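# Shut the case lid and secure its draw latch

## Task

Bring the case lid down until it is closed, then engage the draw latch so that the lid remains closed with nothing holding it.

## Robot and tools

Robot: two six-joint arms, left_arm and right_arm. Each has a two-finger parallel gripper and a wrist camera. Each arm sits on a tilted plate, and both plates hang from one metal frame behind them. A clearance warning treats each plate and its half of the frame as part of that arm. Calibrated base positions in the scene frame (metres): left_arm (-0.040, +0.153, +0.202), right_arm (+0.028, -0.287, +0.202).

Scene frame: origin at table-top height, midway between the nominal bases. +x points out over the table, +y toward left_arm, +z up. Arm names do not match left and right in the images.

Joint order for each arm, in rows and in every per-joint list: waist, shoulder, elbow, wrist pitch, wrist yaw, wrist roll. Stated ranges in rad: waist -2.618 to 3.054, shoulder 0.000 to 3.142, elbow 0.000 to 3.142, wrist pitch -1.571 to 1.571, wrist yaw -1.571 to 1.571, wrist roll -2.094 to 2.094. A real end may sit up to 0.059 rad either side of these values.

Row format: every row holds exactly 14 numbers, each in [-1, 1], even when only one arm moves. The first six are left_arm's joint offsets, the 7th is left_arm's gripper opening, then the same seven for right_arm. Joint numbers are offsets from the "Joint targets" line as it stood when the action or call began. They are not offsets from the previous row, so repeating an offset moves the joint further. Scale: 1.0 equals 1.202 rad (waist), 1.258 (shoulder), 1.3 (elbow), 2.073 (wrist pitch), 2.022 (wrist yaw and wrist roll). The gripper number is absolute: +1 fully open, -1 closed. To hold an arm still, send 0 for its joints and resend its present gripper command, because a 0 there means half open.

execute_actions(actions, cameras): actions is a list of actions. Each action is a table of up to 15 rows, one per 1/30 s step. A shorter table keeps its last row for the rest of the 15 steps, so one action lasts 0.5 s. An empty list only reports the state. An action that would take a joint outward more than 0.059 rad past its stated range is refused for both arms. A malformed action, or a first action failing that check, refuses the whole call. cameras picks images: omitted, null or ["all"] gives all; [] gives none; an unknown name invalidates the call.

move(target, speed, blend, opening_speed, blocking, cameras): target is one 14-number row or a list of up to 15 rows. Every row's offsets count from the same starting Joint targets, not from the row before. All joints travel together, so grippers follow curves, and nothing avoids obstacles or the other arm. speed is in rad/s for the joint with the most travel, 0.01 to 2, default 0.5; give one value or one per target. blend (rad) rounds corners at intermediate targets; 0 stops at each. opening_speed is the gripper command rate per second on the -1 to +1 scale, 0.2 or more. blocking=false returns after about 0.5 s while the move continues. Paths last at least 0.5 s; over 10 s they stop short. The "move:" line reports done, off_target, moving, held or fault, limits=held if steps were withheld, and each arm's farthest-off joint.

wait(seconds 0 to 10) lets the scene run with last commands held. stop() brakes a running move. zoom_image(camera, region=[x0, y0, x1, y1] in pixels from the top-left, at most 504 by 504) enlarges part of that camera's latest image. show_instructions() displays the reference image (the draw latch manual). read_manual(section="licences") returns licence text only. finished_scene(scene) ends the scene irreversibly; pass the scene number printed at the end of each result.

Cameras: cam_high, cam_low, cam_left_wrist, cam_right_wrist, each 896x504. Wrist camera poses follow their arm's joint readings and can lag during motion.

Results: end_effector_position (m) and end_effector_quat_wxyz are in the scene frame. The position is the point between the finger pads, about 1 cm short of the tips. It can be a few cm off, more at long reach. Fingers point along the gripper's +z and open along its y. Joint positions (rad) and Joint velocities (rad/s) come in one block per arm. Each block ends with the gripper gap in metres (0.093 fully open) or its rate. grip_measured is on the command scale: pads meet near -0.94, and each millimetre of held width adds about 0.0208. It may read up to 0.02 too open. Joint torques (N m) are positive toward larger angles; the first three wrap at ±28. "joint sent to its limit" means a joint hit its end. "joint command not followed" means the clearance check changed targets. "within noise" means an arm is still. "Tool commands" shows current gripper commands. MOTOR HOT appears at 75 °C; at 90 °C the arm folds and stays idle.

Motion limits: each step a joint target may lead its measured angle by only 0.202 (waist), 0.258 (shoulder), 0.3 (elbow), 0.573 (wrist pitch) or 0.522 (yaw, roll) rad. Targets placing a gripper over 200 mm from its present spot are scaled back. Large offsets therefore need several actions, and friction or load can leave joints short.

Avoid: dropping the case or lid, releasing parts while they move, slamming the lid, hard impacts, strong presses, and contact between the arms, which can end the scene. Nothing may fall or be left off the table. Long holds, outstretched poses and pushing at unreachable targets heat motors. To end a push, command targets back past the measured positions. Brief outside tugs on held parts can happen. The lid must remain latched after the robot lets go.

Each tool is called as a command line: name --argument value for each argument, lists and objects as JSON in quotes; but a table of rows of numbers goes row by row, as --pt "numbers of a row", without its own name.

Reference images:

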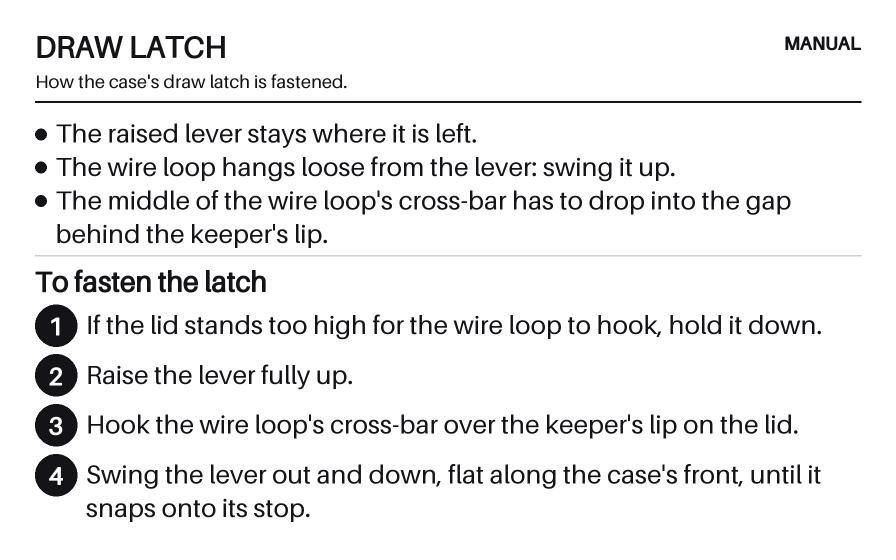

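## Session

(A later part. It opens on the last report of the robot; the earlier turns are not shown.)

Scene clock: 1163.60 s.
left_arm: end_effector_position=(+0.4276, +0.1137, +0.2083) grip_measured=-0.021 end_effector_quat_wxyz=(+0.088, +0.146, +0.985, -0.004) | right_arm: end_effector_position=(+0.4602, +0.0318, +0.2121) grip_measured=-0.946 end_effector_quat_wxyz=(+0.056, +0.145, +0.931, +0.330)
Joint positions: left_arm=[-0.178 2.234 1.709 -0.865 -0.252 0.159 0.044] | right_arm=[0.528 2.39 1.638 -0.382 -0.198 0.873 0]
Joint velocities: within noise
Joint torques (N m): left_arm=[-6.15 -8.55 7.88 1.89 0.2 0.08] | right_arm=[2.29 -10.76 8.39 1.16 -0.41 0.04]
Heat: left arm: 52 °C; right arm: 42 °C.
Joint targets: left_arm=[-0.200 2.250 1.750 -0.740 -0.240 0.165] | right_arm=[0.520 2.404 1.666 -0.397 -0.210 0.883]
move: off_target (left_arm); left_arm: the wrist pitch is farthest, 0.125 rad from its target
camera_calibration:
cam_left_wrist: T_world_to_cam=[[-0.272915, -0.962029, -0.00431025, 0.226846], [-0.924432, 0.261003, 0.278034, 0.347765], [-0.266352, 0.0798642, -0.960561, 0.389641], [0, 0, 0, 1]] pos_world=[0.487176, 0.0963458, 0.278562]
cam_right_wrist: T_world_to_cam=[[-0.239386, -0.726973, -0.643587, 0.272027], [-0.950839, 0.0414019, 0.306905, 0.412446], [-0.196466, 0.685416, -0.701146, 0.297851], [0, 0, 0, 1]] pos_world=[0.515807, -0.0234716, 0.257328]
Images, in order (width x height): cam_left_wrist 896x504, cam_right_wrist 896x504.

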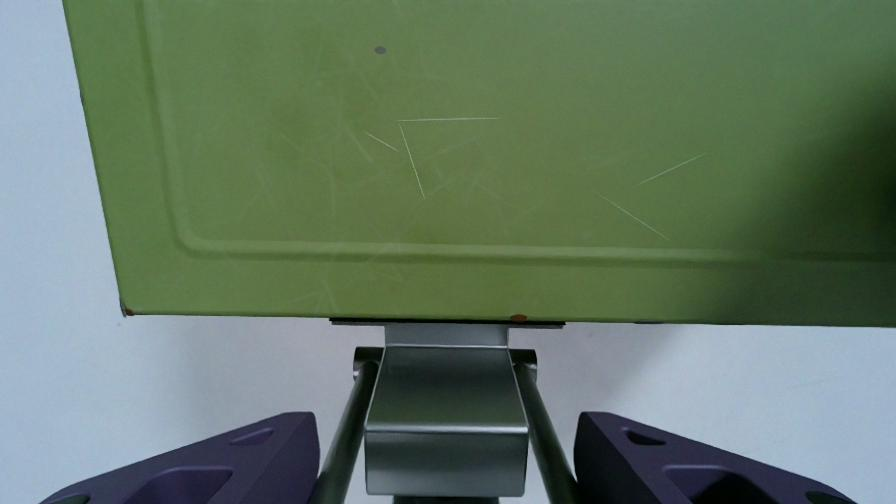

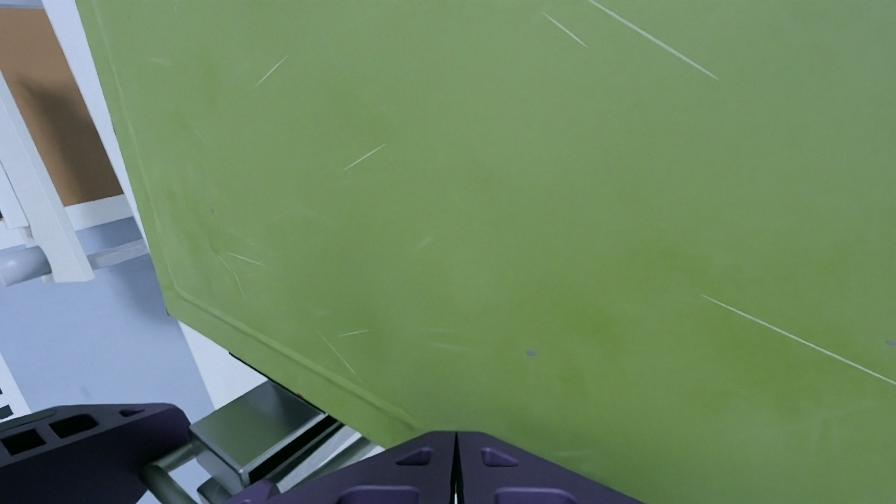

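zoom_image --camera "cam_right_wrist" --region '[100, 340, 440, 504]'

Scaled by 1.482 from the camera's 896x504 image, which has a finer 1280x720 frame.

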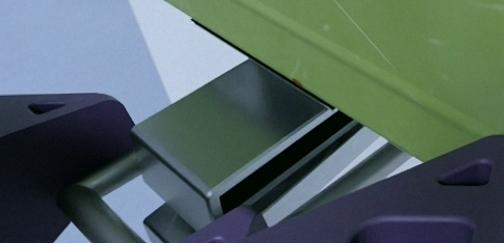

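move --target '[0,0,0,0,0,0,-0.035,-0.0087,0.0262,-0.0201,0.0275,-0.0022,0,-0.95]' --speed 0.1 --cameras '["cam_left_wrist","cam_right_wrist"]'

Scene clock: 1174.63 s.
left_arm: end_effector_position=(+0.4276, +0.1137, +0.2083) grip_measured=-0.021 end_effector_quat_wxyz=(+0.088, +0.146, +0.985, -0.004) | right_arm: end_effector_position=(+0.4620, +0.0328, +0.2011) grip_measured=-0.946 end_effector_quat_wxyz=(+0.053, +0.148, +0.930, +0.333)
Joint positions: left_arm=[-0.178 2.234 1.709 -0.865 -0.252 0.159 0.044] | right_arm=[0.52 2.416 1.638 -0.357 -0.207 0.875 0]
Joint velocities: within noise
Joint torques (N m): left_arm=[-6.17 -8.57 7.83 1.88 0.2 0.09] | right_arm=[1.96 -10.3 6.37 1.45 -0.36 0.07]
Heat: left arm: 51 °C; right arm: 44 °C.
Joint targets: left_arm=[-0.200 2.250 1.750 -0.740 -0.240 0.165] | right_arm=[0.510 2.437 1.640 -0.340 -0.215 0.884]
move: off_target (left_arm); left_arm: the wrist pitch is farthest, 0.125 rad from its target
camera_calibration:
cam_left_wrist: T_world_to_cam=[[-0.272915, -0.962029, -0.00431025, 0.226846], [-0.924432, 0.261003, 0.278034, 0.347765], [-0.266352, 0.0798642, -0.960561, 0.389641], [0, 0, 0, 1]] pos_world=[0.487176, 0.0963458, 0.278562]
cam_right_wrist: T_world_to_cam=[[-0.2468, -0.721874, -0.64652, 0.270052], [-0.948378, 0.0427998, 0.314241, 0.414844], [-0.199172, 0.6907, -0.695172, 0.289683], [0, 0, 0, 1]] pos_world=[0.517774, -0.0228954, 0.245612]
Images, in order (width x height): cam_left_wrist 896x504, cam_right_wrist 896x504.

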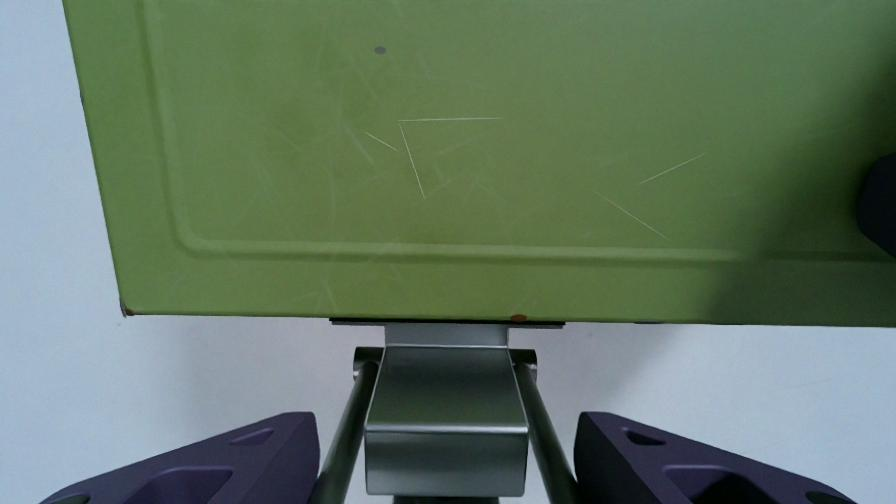

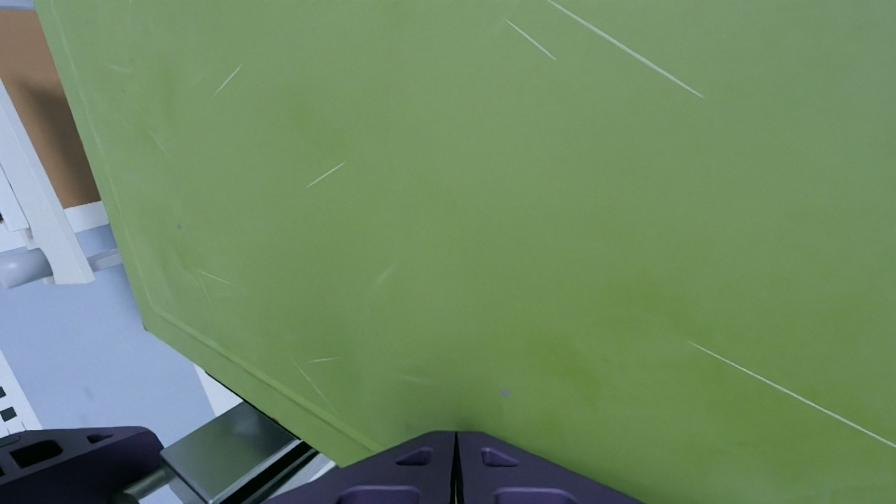

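move --target '[0,0,0,0,0,0,-0.035,-0.0065,0.0196,-0.0151,0.0206,-0.0016,0,-0.95]' --speed 0.08 --cameras '["cam_left_wrist","cam_right_wrist"]'

zoom_image --camera "cam_left_wrist" --region '[320, 300, 580, 504]'

Scene clock: 1183.57 s.
left_arm: end_effector_position=(+0.4276, +0.1137, +0.2083) grip_measured=-0.021 end_effector_quat_wxyz=(+0.088, +0.146, +0.985, -0.004) | right_arm: end_effector_position=(+0.4667, +0.0366, +0.2005) grip_measured=-0.946 end_effector_quat_wxyz=(+0.056, +0.147, +0.924, +0.348)
Joint positions: left_arm=[-0.178 2.234 1.709 -0.865 -0.252 0.159 0.044] | right_arm=[0.514 2.428 1.638 -0.32 -0.229 0.875 0]
Joint velocities: within noise
Joint torques (N m): left_arm=[-6.15 -8.55 7.87 1.87 0.2 0.08] | right_arm=[2.03 -9.17 4.66 1.56 -0.2 0.03]
Heat: left arm: 51 °C; right arm: 44 °C.
Joint targets: left_arm=[-0.200 2.250 1.750 -0.740 -0.240 0.165] | right_arm=[0.501 2.461 1.621 -0.297 -0.218 0.883]
move: off_target (left_arm); left_arm: the wrist pitch is farthest, 0.125 rad from its target
camera_calibration:
cam_left_wrist: T_world_to_cam=[[-0.272915, -0.962029, -0.00431025, 0.226846], [-0.924432, 0.261003, 0.278034, 0.347765], [-0.266352, 0.0798642, -0.960561, 0.389641], [0, 0, 0, 1]] pos_world=[0.487176, 0.0963458, 0.278562]
cam_right_wrist: T_world_to_cam=[[-0.239529, -0.701614, -0.671092, 0.274323], [-0.95207, 0.0343054, 0.303952, 0.423472], [-0.190235, 0.711731, -0.676202, 0.278782], [0, 0, 0, 1]] pos_world=[0.521917, -0.0204764, 0.243894]
Images, in order (width x height): cam_left_wrist 896x504, cam_right_wrist 896x504.

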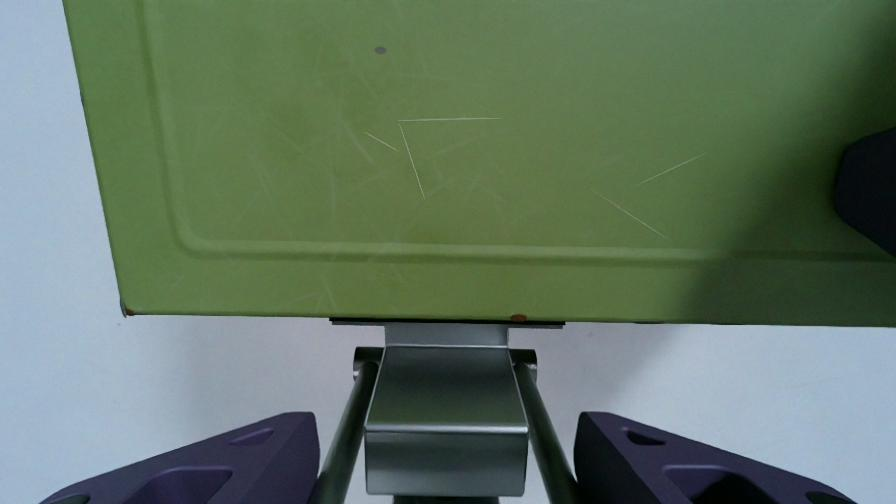

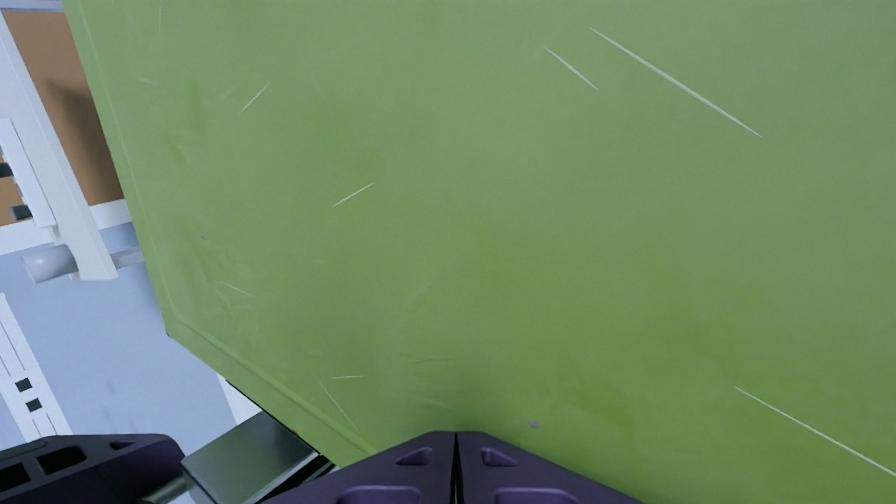

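Scaled by 1.938 from the camera's 896x504 image, which has a finer 1280x720 frame.

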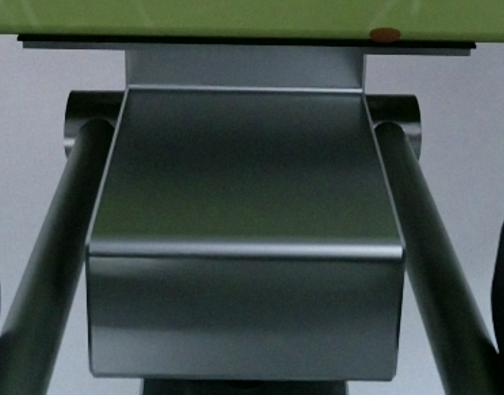

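move --target '[0,0,0,0,0,0,-0.035,0.004,0.008,-0.031,-0.0241,0.0,0,-0.95]' --speed 0.08 --cameras '["cam_left_wrist","cam_right_wrist"]'

zoom_image --camera "cam_left_wrist" --region '[320, 300, 580, 504]'

Scene clock: 1206.20 s.
left_arm: end_effector_position=(+0.4276, +0.1137, +0.2083) grip_measured=-0.021 end_effector_quat_wxyz=(+0.088, +0.146, +0.985, -0.004) | right_arm: end_effector_position=(+0.4654, +0.0366, +0.1983) grip_measured=-0.946 end_effector_quat_wxyz=(+0.056, +0.147, +0.923, +0.352)
Joint positions: left_arm=[-0.178 2.234 1.709 -0.865 -0.252 0.159 0.044] | right_arm=[0.512 2.426 1.622 -0.3 -0.237 0.875 0]
Joint velocities: within noise
Joint torques (N m): left_arm=[-6.15 -8.53 7.9 1.88 0.2 0.08] | right_arm=[2.4 -8.27 2.76 0.85 -0.16 0.03]
Heat: left arm: 51 °C; right arm: 43 °C.
Joint targets: left_arm=[-0.200 2.250 1.750 -0.740 -0.240 0.165] | right_arm=[0.506 2.471 1.580 -0.347 -0.218 0.883]
move: off_target (left_arm, right_arm); left_arm: the wrist pitch is farthest, 0.125 rad from its target; right_arm: the wrist pitch is farthest, 0.047 rad from its target
camera_calibration:
cam_left_wrist: T_world_to_cam=[[-0.272915, -0.962029, -0.00431025, 0.226846], [-0.924432, 0.261003, 0.278034, 0.347765], [-0.266352, 0.0798642, -0.960561, 0.389641], [0, 0, 0, 1]] pos_world=[0.487176, 0.0963458, 0.278562]
cam_right_wrist: T_world_to_cam=[[-0.238528, -0.695715, -0.677558, 0.273157], [-0.952277, 0.0307302, 0.303686, 0.423171], [-0.190457, 0.71766, -0.669843, 0.27572], [0, 0, 0, 1]] pos_world=[0.520644, -0.0208385, 0.241258]
Images, in order (width x height): cam_left_wrist 896x504, cam_right_wrist 896x504.

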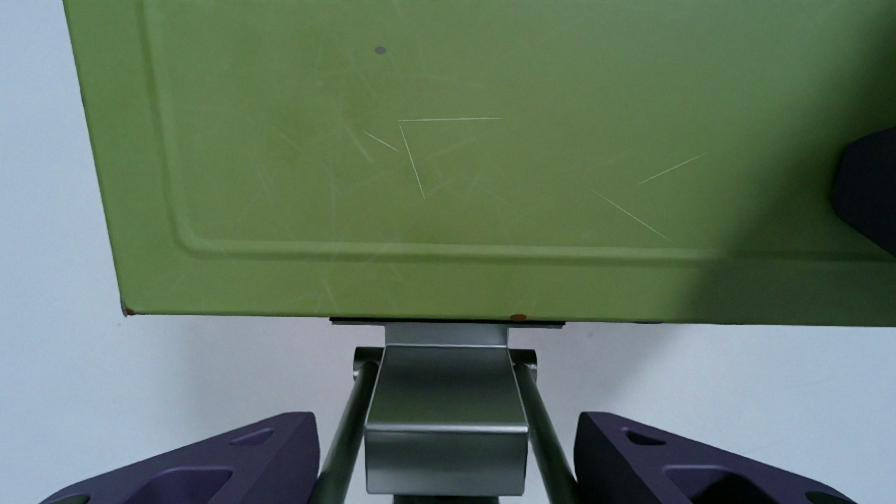

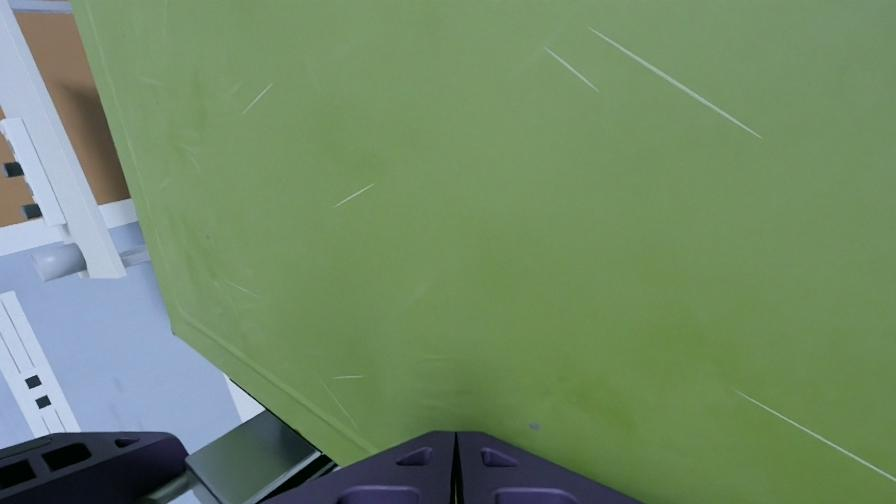

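Scaled by 1.938 from the camera's 896x504 image, which has a finer 1280x720 frame.

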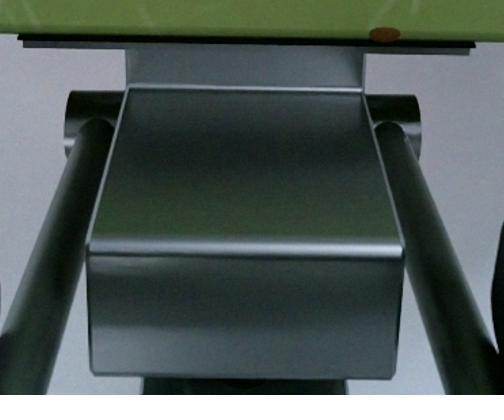

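move --target '[0,0,0,0,0,0,-0.035,0.004,0.012,-0.031,-0.0145,0.0,0,-0.95]' --speed 0.08 --cameras '["cam_left_wrist","cam_high"]'

zoom_image --camera "cam_left_wrist" --region '[320, 300, 580, 504]'

Scene clock: 1215.97 s.
left_arm: end_effector_position=(+0.4276, +0.1137, +0.2083) grip_measured=-0.021 end_effector_quat_wxyz=(+0.088, +0.146, +0.985, -0.004) | right_arm: end_effector_position=(+0.4642, +0.0362, +0.1971) grip_measured=-0.946 end_effector_quat_wxyz=(+0.060, +0.146, +0.921, +0.356)
Joint positions: left_arm=[-0.178 2.234 1.709 -0.865 -0.252 0.159 0.044] | right_arm=[0.512 2.419 1.595 -0.269 -0.238 0.875 0]
Joint velocities: within noise
Joint torques (N m): left_arm=[-6.16 -8.55 7.88 1.88 0.19 0.08] | right_arm=[2.77 -5.89 1.46 0.35 -0.11 0.04]
Heat: left arm: 51 °C; right arm: 42 °C.
Joint targets: left_arm=[-0.200 2.250 1.750 -0.740 -0.240 0.165] | right_arm=[0.511 2.486 1.540 -0.377 -0.218 0.883]
move: off_target (left_arm, right_arm); left_arm: the wrist pitch is farthest, 0.125 rad from its target; right_arm: the wrist pitch is farthest, 0.108 rad from its target
camera_calibration:
cam_left_wrist: T_world_to_cam=[[-0.272915, -0.962029, -0.00431025, 0.226846], [-0.924432, 0.261003, 0.278034, 0.347765], [-0.266352, 0.0798642, -0.960561, 0.389641], [0, 0, 0, 1]] pos_world=[0.487176, 0.0963458, 0.278562]
Images, in order (width x height): cam_high 896x504, cam_left_wrist 896x504.

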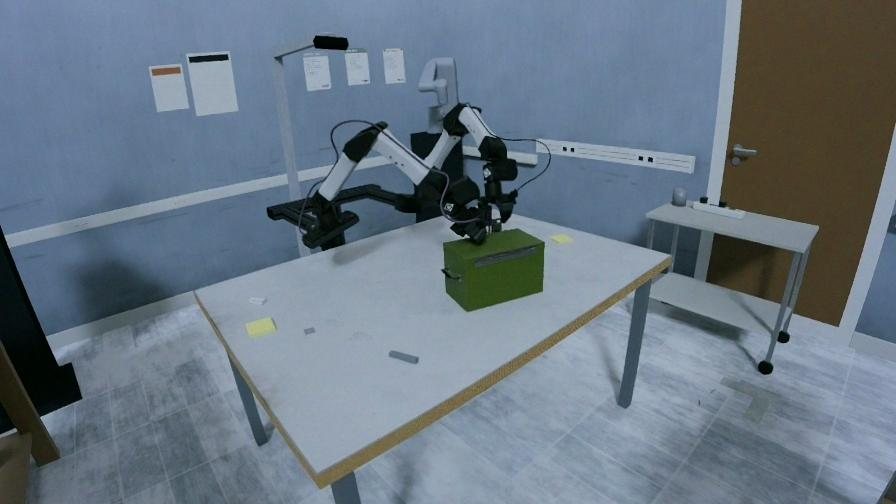

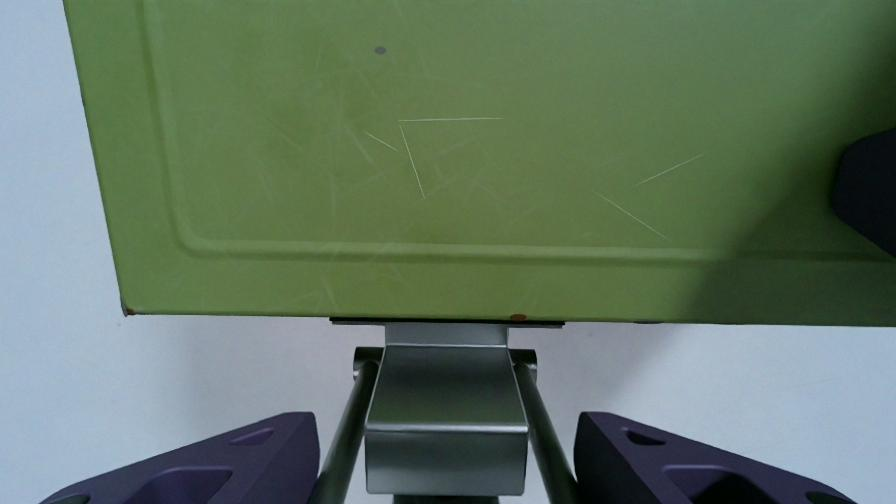

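Scaled by 1.938 from the camera's 896x504 image, which has a finer 1280x720 frame.

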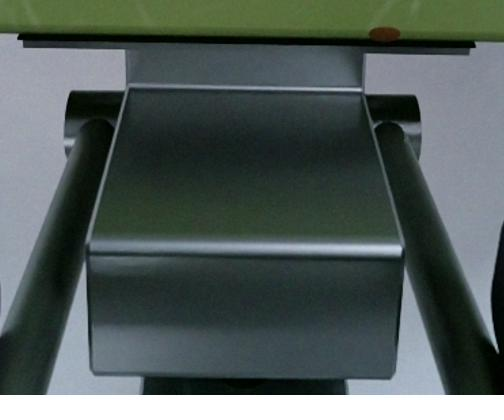

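move --target '[0,0,0,0,0,0,-0.035,0.0075,-0.066,0.0969,-0.0096,0.004,0,-0.95]' --speed 0.2 --cameras '[]'

move --target '[0.0067,0.0421,0.05,-0.0241,0,0,-0.035,0,0,0,0,0,0,-0.95]' --speed 0.1 --cameras '["cam_left_wrist","cam_right_wrist"]'

zoom_image --camera "cam_right_wrist" --region '[100, 340, 440, 504]'

Scene clock: 1261.00 s.
left_arm: end_effector_position=(+0.4276, +0.1137, +0.2083) grip_measured=-0.021 end_effector_quat_wxyz=(+0.088, +0.146, +0.985, -0.004) | right_arm: end_effector_position=(+0.4618, +0.0312, +0.2011) grip_measured=-0.946 end_effector_quat_wxyz=(+0.044, +0.149, +0.929, +0.337)
Joint positions: left_arm=[-0.178 2.234 1.709 -0.865 -0.252 0.159 0.044] | right_arm=[0.512 2.418 1.644 -0.37 -0.226 0.875 0]
Joint velocities: within noise
Joint torques (N m): left_arm=[-6.13 -8.53 7.84 1.88 0.2 0.08] | right_arm=[3.66 -13.38 7.65 0.96 -0.2 0.03]
Heat: left arm: 51 °C; right arm: 41 °C.
Joint targets: left_arm=[-0.200 2.250 1.750 -0.740 -0.240 0.165] | right_arm=[0.520 2.403 1.666 -0.397 -0.210 0.883]
move: off_target (left_arm); left_arm: the wrist pitch is farthest, 0.125 rad from its target
No camera images: "cameras" was empty.

Scene clock: 1261.97 s.
left_arm: end_effector_position=(+0.4432, +0.1095, +0.2049) grip_measured=-0.021 end_effector_quat_wxyz=(+0.097, +0.144, +0.985, -0.005) | right_arm: end_effector_position=(+0.4617, +0.0312, +0.2011) grip_measured=-0.946 end_effector_quat_wxyz=(+0.044, +0.149, +0.929, +0.336)
Joint positions: left_arm=[-0.178 2.286 1.779 -0.865 -0.249 0.159 0.044] | right_arm=[0.512 2.418 1.644 -0.37 -0.226 0.875 0]
Joint velocities: within noise
Joint torques (N m): left_arm=[-5.46 -8.81 7.54 1.43 0.17 0.08] | right_arm=[3.58 -13.42 8.01 0.99 -0.15 0.04]
Heat: left arm: 51 °C; right arm: 42 °C.
Joint targets: left_arm=[-0.192 2.303 1.815 -0.790 -0.240 0.165] | right_arm=[0.520 2.403 1.666 -0.397 -0.210 0.883]
move: off_target (left_arm); left_arm: the wrist pitch is farthest, 0.075 rad from its target
camera_calibration:
cam_left_wrist: T_world_to_cam=[[-0.26883, -0.963182, -0.00336214, 0.225147], [-0.930116, 0.258691, 0.260699, 0.370544], [-0.250231, 0.0732109, -0.965414, 0.385443], [0, 0, 0, 1]] pos_world=[0.501625, 0.0927821, 0.276269]
cam_right_wrist: T_world_to_cam=[[-0.254744, -0.716297, -0.649634, 0.272894], [-0.943361, 0.0364225, 0.329764, 0.409422], [-0.212547, 0.696845, -0.685004, 0.294665], [0, 0, 0, 1]] pos_world=[0.518381, -0.0247751, 0.244115]
Images, in order (width x height): cam_left_wrist 896x504, cam_right_wrist 896x504.

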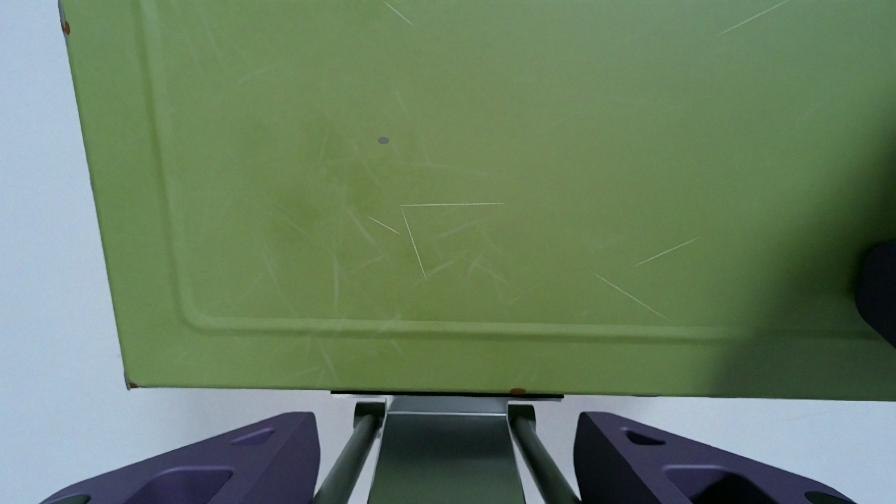

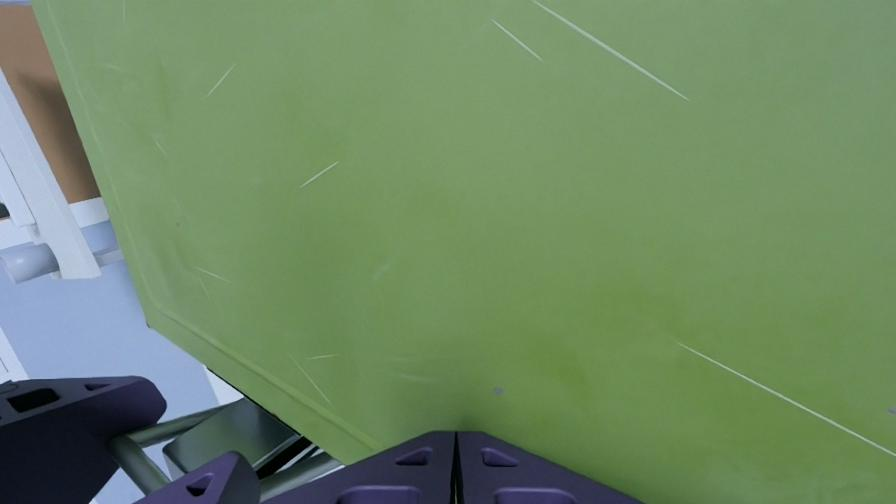

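Scaled by 1.482 from the camera's 896x504 image, which has a finer 1280x720 frame.

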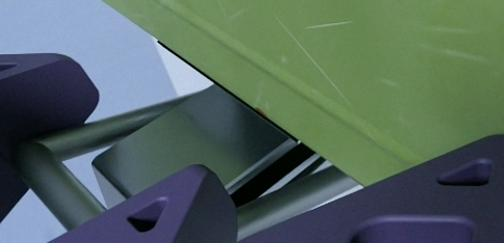

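move --target '[0,0,0,0,0,0,0.25,0,0,0,0,0,0,-0.95]' --opening_speed 0.3 --cameras '["cam_left_wrist","cam_right_wrist"]'

zoom_image --camera "cam_right_wrist" --region '[100, 340, 440, 504]'

Scene clock: 1272.67 s.
left_arm: end_effector_position=(+0.4569, +0.1074, +0.2070) grip_measured=+0.248 end_effector_quat_wxyz=(+0.122, +0.137, +0.983, -0.006) | right_arm: end_effector_position=(+0.4617, +0.0312, +0.2011) grip_measured=-0.946 end_effector_quat_wxyz=(+0.044, +0.149, +0.929, +0.336)
Joint positions: left_arm=[-0.178 2.293 1.787 -0.812 -0.248 0.16 0.057] | right_arm=[0.512 2.418 1.644 -0.37 -0.226 0.875 0]
Joint velocities: within noise
Joint torques (N m): left_arm=[-5.48 -9.52 6.93 1.01 0.17 0.08] | right_arm=[3.58 -13.45 7.92 0.98 -0.15 0.05]
Heat: left arm: 51 °C; right arm: 45 °C.
Joint targets: left_arm=[-0.192 2.303 1.815 -0.790 -0.240 0.165] | right_arm=[0.520 2.403 1.666 -0.397 -0.210 0.883]
move: done
camera_calibration:
cam_left_wrist: T_world_to_cam=[[-0.256215, -0.966593, -0.00719113, 0.222218], [-0.9454, 0.249033, 0.21024, 0.401734], [-0.201426, 0.060665, -0.977623, 0.372572], [0, 0, 0, 1]] pos_world=[0.51178, 0.0921468, 0.281372]
cam_right_wrist: T_world_to_cam=[[-0.254744, -0.716297, -0.649634, 0.272894], [-0.943361, 0.0364225, 0.329764, 0.409422], [-0.212547, 0.696845, -0.685004, 0.294665], [0, 0, 0, 1]] pos_world=[0.518381, -0.0247751, 0.244115]
Images, in order (width x height): cam_left_wrist 896x504, cam_right_wrist 896x504.

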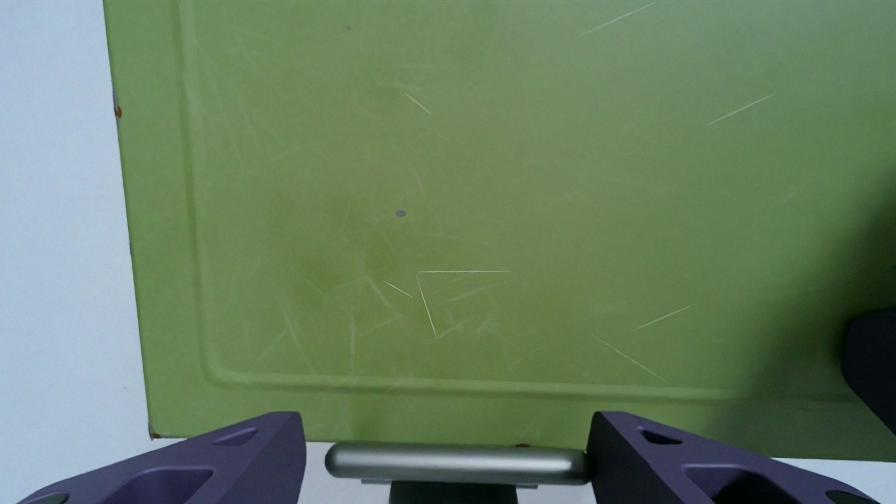

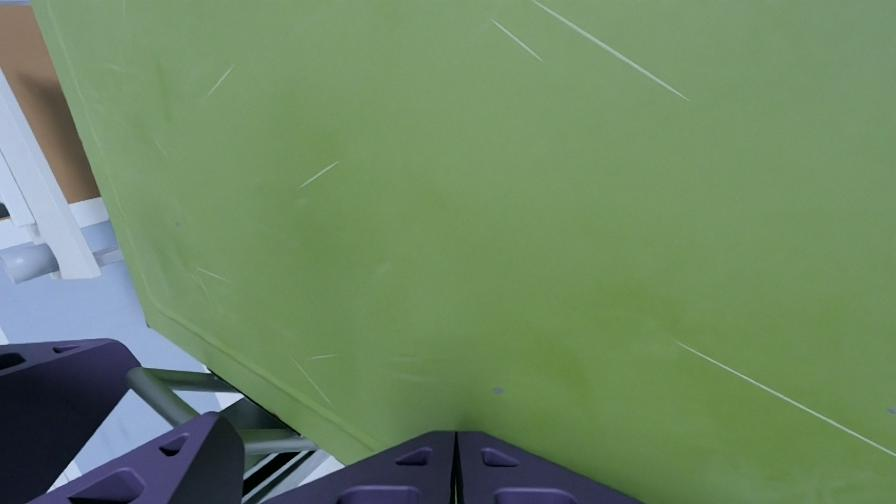

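Scaled by 1.482 from the camera's 896x504 image, which has a finer 1280x720 frame.

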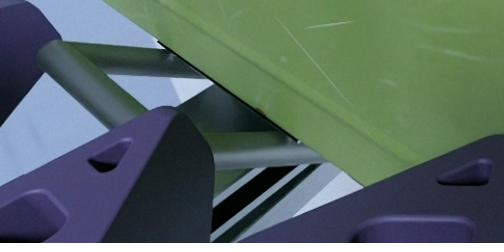

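move --target '[-0.0185,0.0022,0.1926,-0.1798,0,0,0.4,0,0,0,0,0,0,-0.95]' --speed 0.3 --opening_speed 0.5 --cameras '["cam_left_wrist","cam_right_wrist"]'

zoom_image --camera "cam_right_wrist" --region '[100, 300, 440, 504]'

Scene clock: 1285.33 s.
left_arm: end_effector_position=(+0.4470, +0.1148, +0.2658) grip_measured=+0.398 end_effector_quat_wxyz=(+0.082, +0.158, +0.984, -0.006) | right_arm: end_effector_position=(+0.4617, +0.0312, +0.2011) grip_measured=-0.946 end_effector_quat_wxyz=(+0.044, +0.149, +0.929, +0.336)
Joint positions: left_arm=[-0.198 2.293 2.038 -1.153 -0.248 0.16 0.064] | right_arm=[0.512 2.418 1.644 -0.37 -0.226 0.875 0]
Joint velocities: within noise
Joint torques (N m): left_arm=[-5.75 -9.26 6.82 0.57 0.16 0.08] | right_arm=[3.69 -13.48 7.88 1.02 -0.17 0.03]
Heat: left arm: 52 °C; right arm: 48 °C.
Joint targets: left_arm=[-0.214 2.306 2.066 -1.163 -0.240 0.165] | right_arm=[0.520 2.403 1.666 -0.397 -0.210 0.883]
move: done
camera_calibration:
cam_left_wrist: T_world_to_cam=[[-0.29661, -0.954999, -0.000117909, 0.242157], [-0.914572, 0.284018, 0.28791, 0.339707], [-0.274921, 0.085505, -0.957657, 0.4524], [0, 0, 0, 1]] pos_world=[0.506887, 0.0960944, 0.335468]
cam_right_wrist: T_world_to_cam=[[-0.254744, -0.716297, -0.649634, 0.272894], [-0.943361, 0.0364225, 0.329764, 0.409422], [-0.212547, 0.696845, -0.685004, 0.294665], [0, 0, 0, 1]] pos_world=[0.518381, -0.0247751, 0.244115]
Images, in order (width x height): cam_left_wrist 896x504, cam_right_wrist 896x504.

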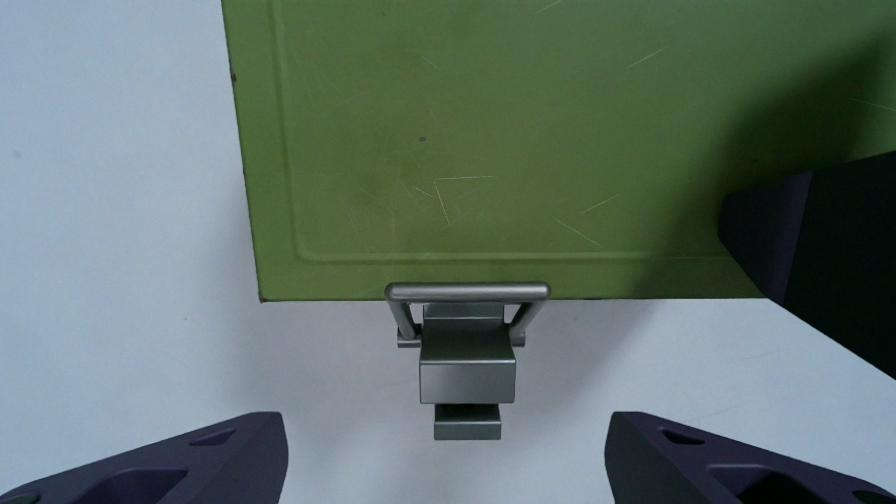

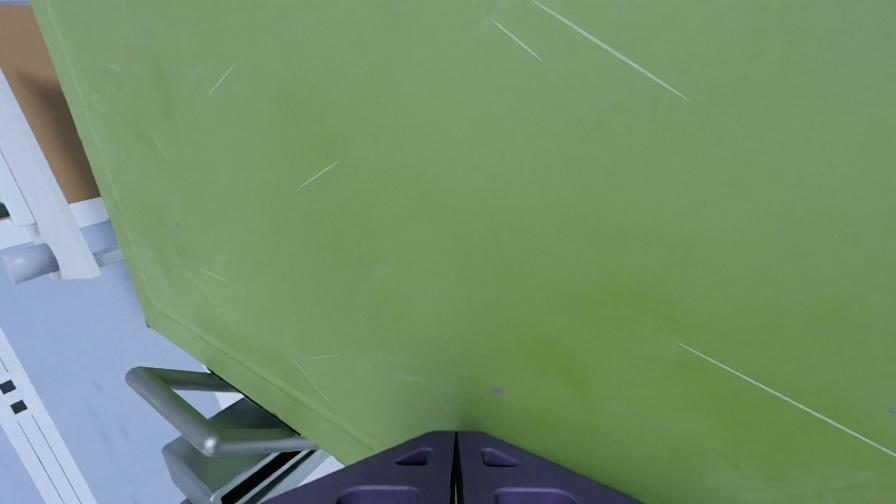

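Scaled by 1.482 from the camera's 896x504 image, which has a finer 1280x720 frame.

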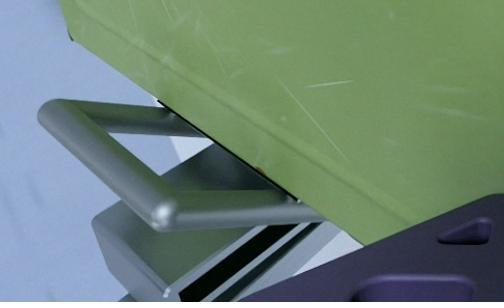

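move --target '[0.0449,-0.3068,-0.5738,0.274,0.0223,0.0198,-0.1,0,-0.01,0.03,0,0,0,-0.95]' --speed 0.5 --cameras '["cam_left_wrist","cam_right_wrist"]'

Scene clock: 1317.97 s.
left_arm: end_effector_position=(+0.3876, +0.1211, +0.2221) grip_measured=-0.099 end_effector_quat_wxyz=(+0.150, +0.145, +0.978, -0.021) | right_arm: end_effector_position=(+0.4706, +0.0329, +0.2112) grip_measured=-0.946 end_effector_quat_wxyz=(+0.054, +0.149, +0.926, +0.342)
Joint positions: left_arm=[-0.171 1.967 1.324 -0.617 -0.211 0.193 0.04] | right_arm=[0.512 2.418 1.679 -0.383 -0.222 0.875 0]
Joint velocities: within noise
Joint torques (N m): left_arm=[-2.22 -12.38 4.14 1.12 0.29 0.14] | right_arm=[3.75 -14.84 8.14 1.18 -0.21 0.03]
Heat: left arm: 54 °C; right arm: 52 °C.
Joint targets: left_arm=[-0.160 1.920 1.320 -0.595 -0.194 0.204] | right_arm=[0.520 2.391 1.705 -0.397 -0.210 0.883]
move: off_target (left_arm); left_arm: the shoulder is farthest, 0.047 rad from its target
camera_calibration:
cam_left_wrist: T_world_to_cam=[[-0.275634, -0.961155, 0.0143876, 0.219902], [-0.949481, 0.274562, 0.151991, 0.341041], [-0.150037, 0.0282332, -0.988277, 0.358968], [0, 0, 0, 1]] pos_world=[0.438283, 0.107588, 0.299761]
cam_right_wrist: T_world_to_cam=[[-0.246949, -0.709005, -0.660552, 0.281366], [-0.949483, 0.0408217, 0.311151, 0.421007], [-0.193643, 0.704021, -0.683269, 0.292766], [0, 0, 0, 1]] pos_world=[0.525914, -0.0238101, 0.254898]
Images, in order (width x height): cam_left_wrist 896x504, cam_right_wrist 896x504.

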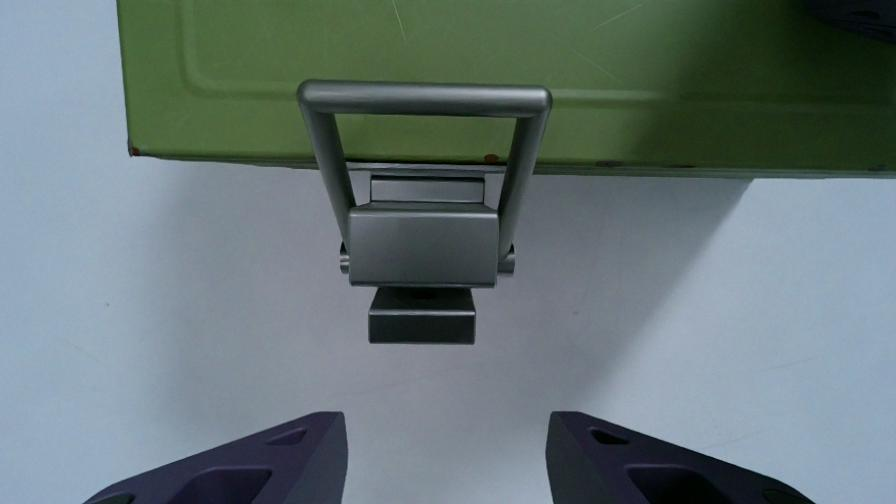

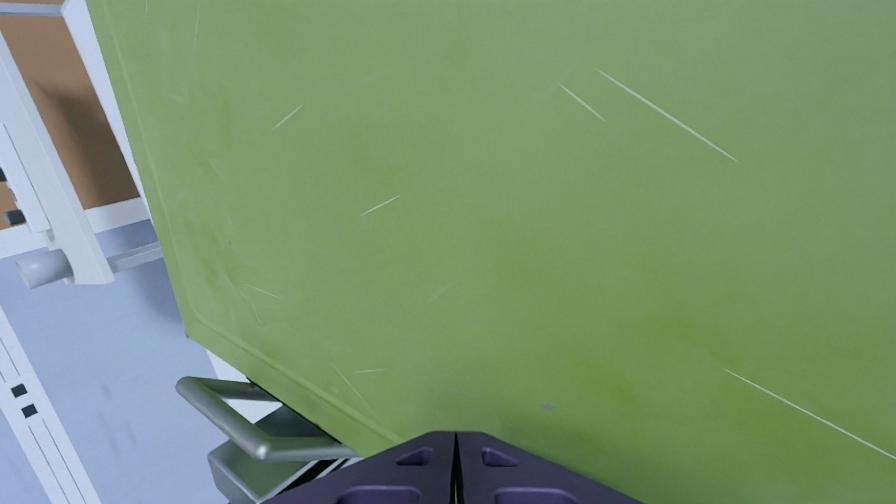

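move --target '[-0.0291,0.2544,0.4038,-0.2484,-0.0336,-0.0465,-0.2,0,-0.01,0.02,0,0,0,-0.95]' --speed 0.5 --cameras '["cam_left_wrist","cam_right_wrist"]'

Scene clock: 1343.20 s.
left_arm: end_effector_position=(+0.4063, +0.1225, +0.2342) grip_measured=-0.198 end_effector_quat_wxyz=(+0.032, +0.144, +0.989, -0.006) | right_arm: end_effector_position=(+0.4779, +0.0350, +0.2199) grip_measured=-0.946 end_effector_quat_wxyz=(+0.063, +0.149, +0.923, +0.349)
Joint positions: left_arm=[-0.181 2.226 1.817 -1.098 -0.247 0.122 0.036] | right_arm=[0.512 2.418 1.705 -0.384 -0.222 0.875 0]
Joint velocities: within noise
Joint torques (N m): left_arm=[-5.37 -8.54 6.67 0.34 -0.12 -0.11] | right_arm=[3.77 -15.92 8.46 1.24 -0.21 0.04]
Heat: left arm: 58 °C; right arm: 56 °C.
Joint targets: left_arm=[-0.195 2.240 1.845 -1.110 -0.263 0.111] | right_arm=[0.520 2.378 1.731 -0.397 -0.210 0.883]
move: off_target (right_arm); right_arm: the shoulder is farthest, 0.039 rad from its target
camera_calibration:
cam_left_wrist: T_world_to_cam=[[-0.268622, -0.963118, 0.0156748, 0.223373], [-0.888287, 0.253979, 0.382676, 0.280228], [-0.372543, 0.0888716, -0.92375, 0.441594], [0, 0, 0, 1]] pos_world=[0.473439, 0.104718, 0.297185]
cam_right_wrist: T_world_to_cam=[[-0.237831, -0.699325, -0.674078, 0.288692], [-0.955209, 0.0425733, 0.292853, 0.431944], [-0.176102, 0.713535, -0.678126, 0.288786], [0, 0, 0, 1]] pos_world=[0.532112, -0.0225591, 0.263938]
Images, in order (width x height): cam_left_wrist 896x504, cam_right_wrist 896x504.

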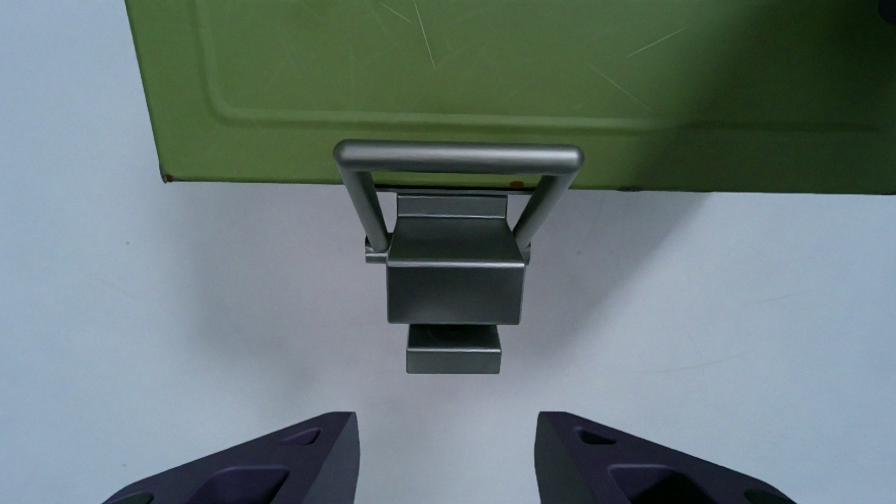

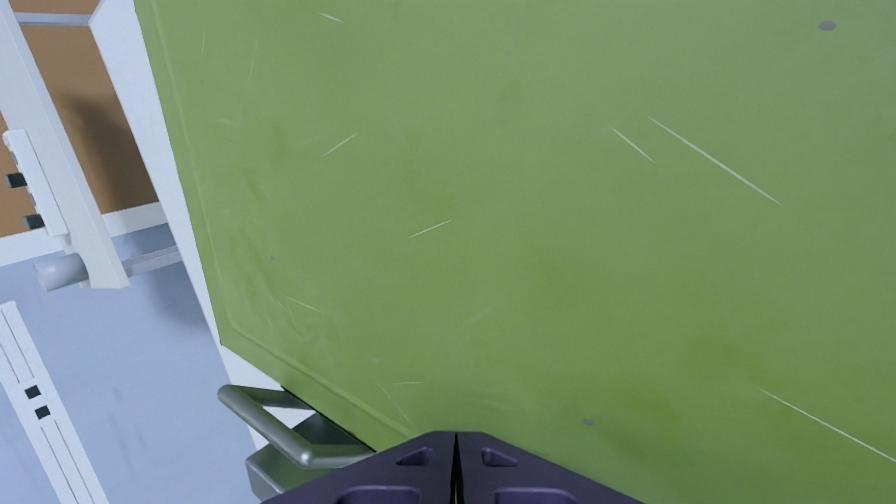

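wait --seconds 0.1

Scene clock: 1371.00 s.
left_arm: end_effector_position=(+0.4062, +0.1227, +0.2343) grip_measured=-0.198 end_effector_quat_wxyz=(+0.031, +0.144, +0.989, -0.006) | right_arm: end_effector_position=(+0.4779, +0.0350, +0.2199) grip_measured=-0.946 end_effector_quat_wxyz=(+0.063, +0.149, +0.923, +0.349)
Joint positions: left_arm=[-0.181 2.226 1.817 -1.099 -0.247 0.122 0.036] | right_arm=[0.512 2.418 1.705 -0.384 -0.222 0.875 0]
Joint velocities: within noise
Joint torques (N m): left_arm=[-5.41 -8.59 6.68 0.35 -0.13 -0.1] | right_arm=[3.79 -15.95 8.43 1.18 -0.18 0.05]
Heat: left arm: 57 °C; right arm: 61 °C.
Joint targets: left_arm=[-0.195 2.240 1.845 -1.110 -0.262 0.111] | right_arm=[0.520 2.378 1.731 -0.397 -0.210 0.883]
Tool commands: left_gripper/opening=-0.2 right_gripper/opening=-0.95
wait: 0.10 s; at rest from the start
camera_calibration:
cam_left_wrist: T_world_to_cam=[[-0.268409, -0.963182, 0.0153858, 0.223431], [-0.888084, 0.253606, 0.383395, 0.279832], [-0.373181, 0.0892429, -0.923456, 0.441748], [0, 0, 0, 1]] pos_world=[0.473338, 0.104815, 0.297211]
cam_right_wrist: T_world_to_cam=[[-0.237831, -0.699325, -0.674078, 0.288692], [-0.955209, 0.0425733, 0.292853, 0.431944], [-0.176102, 0.713535, -0.678126, 0.288786], [0, 0, 0, 1]] pos_world=[0.532112, -0.0225591, 0.263938]

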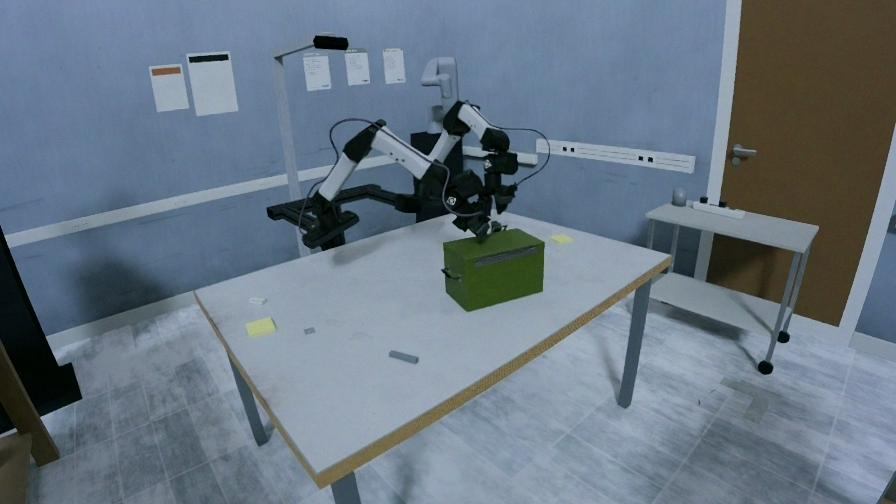

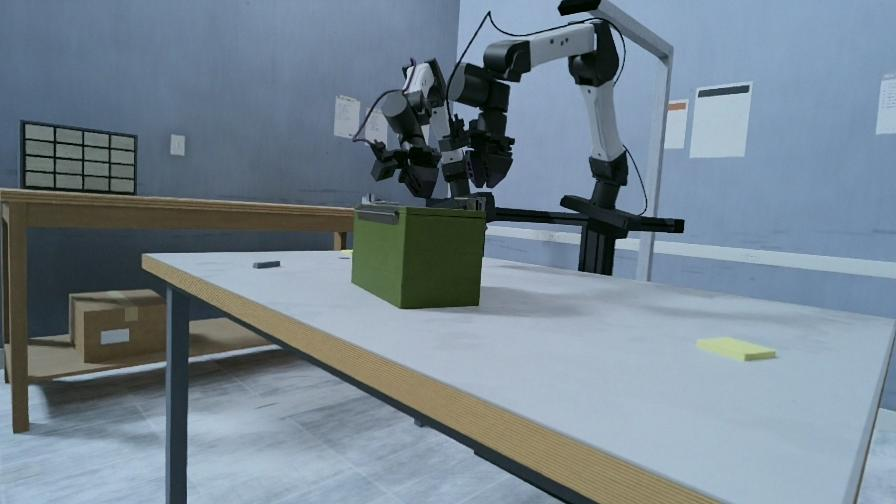

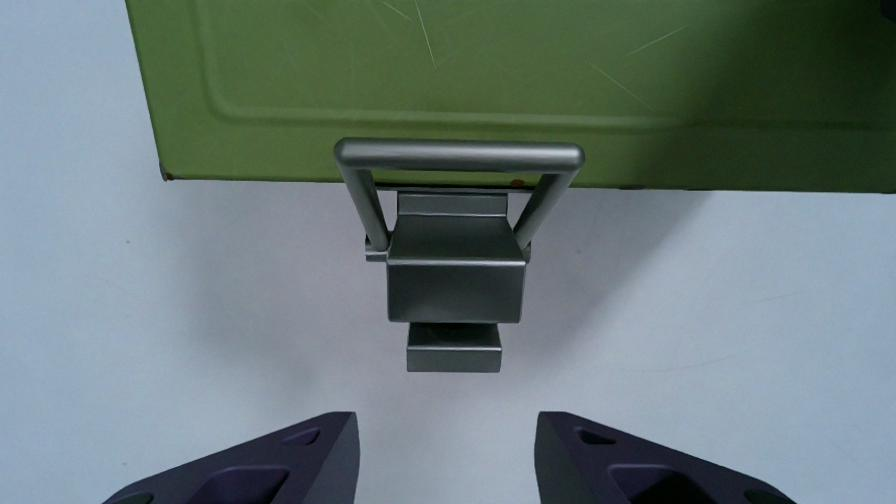

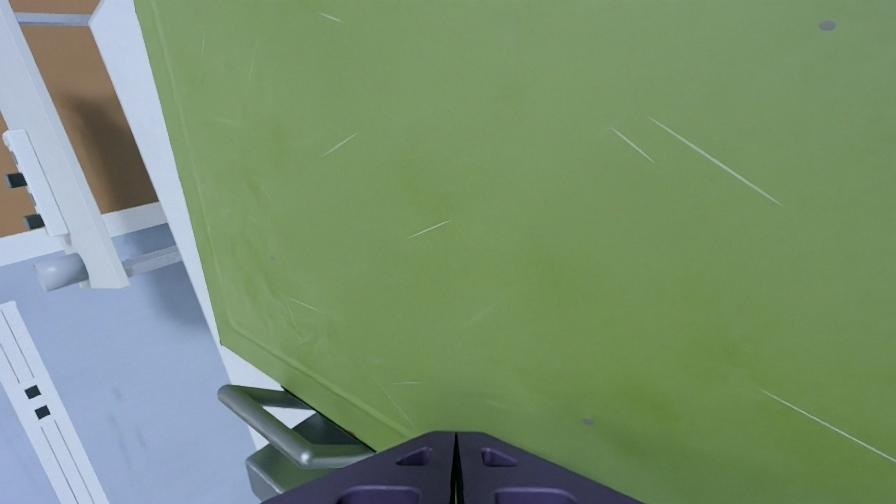

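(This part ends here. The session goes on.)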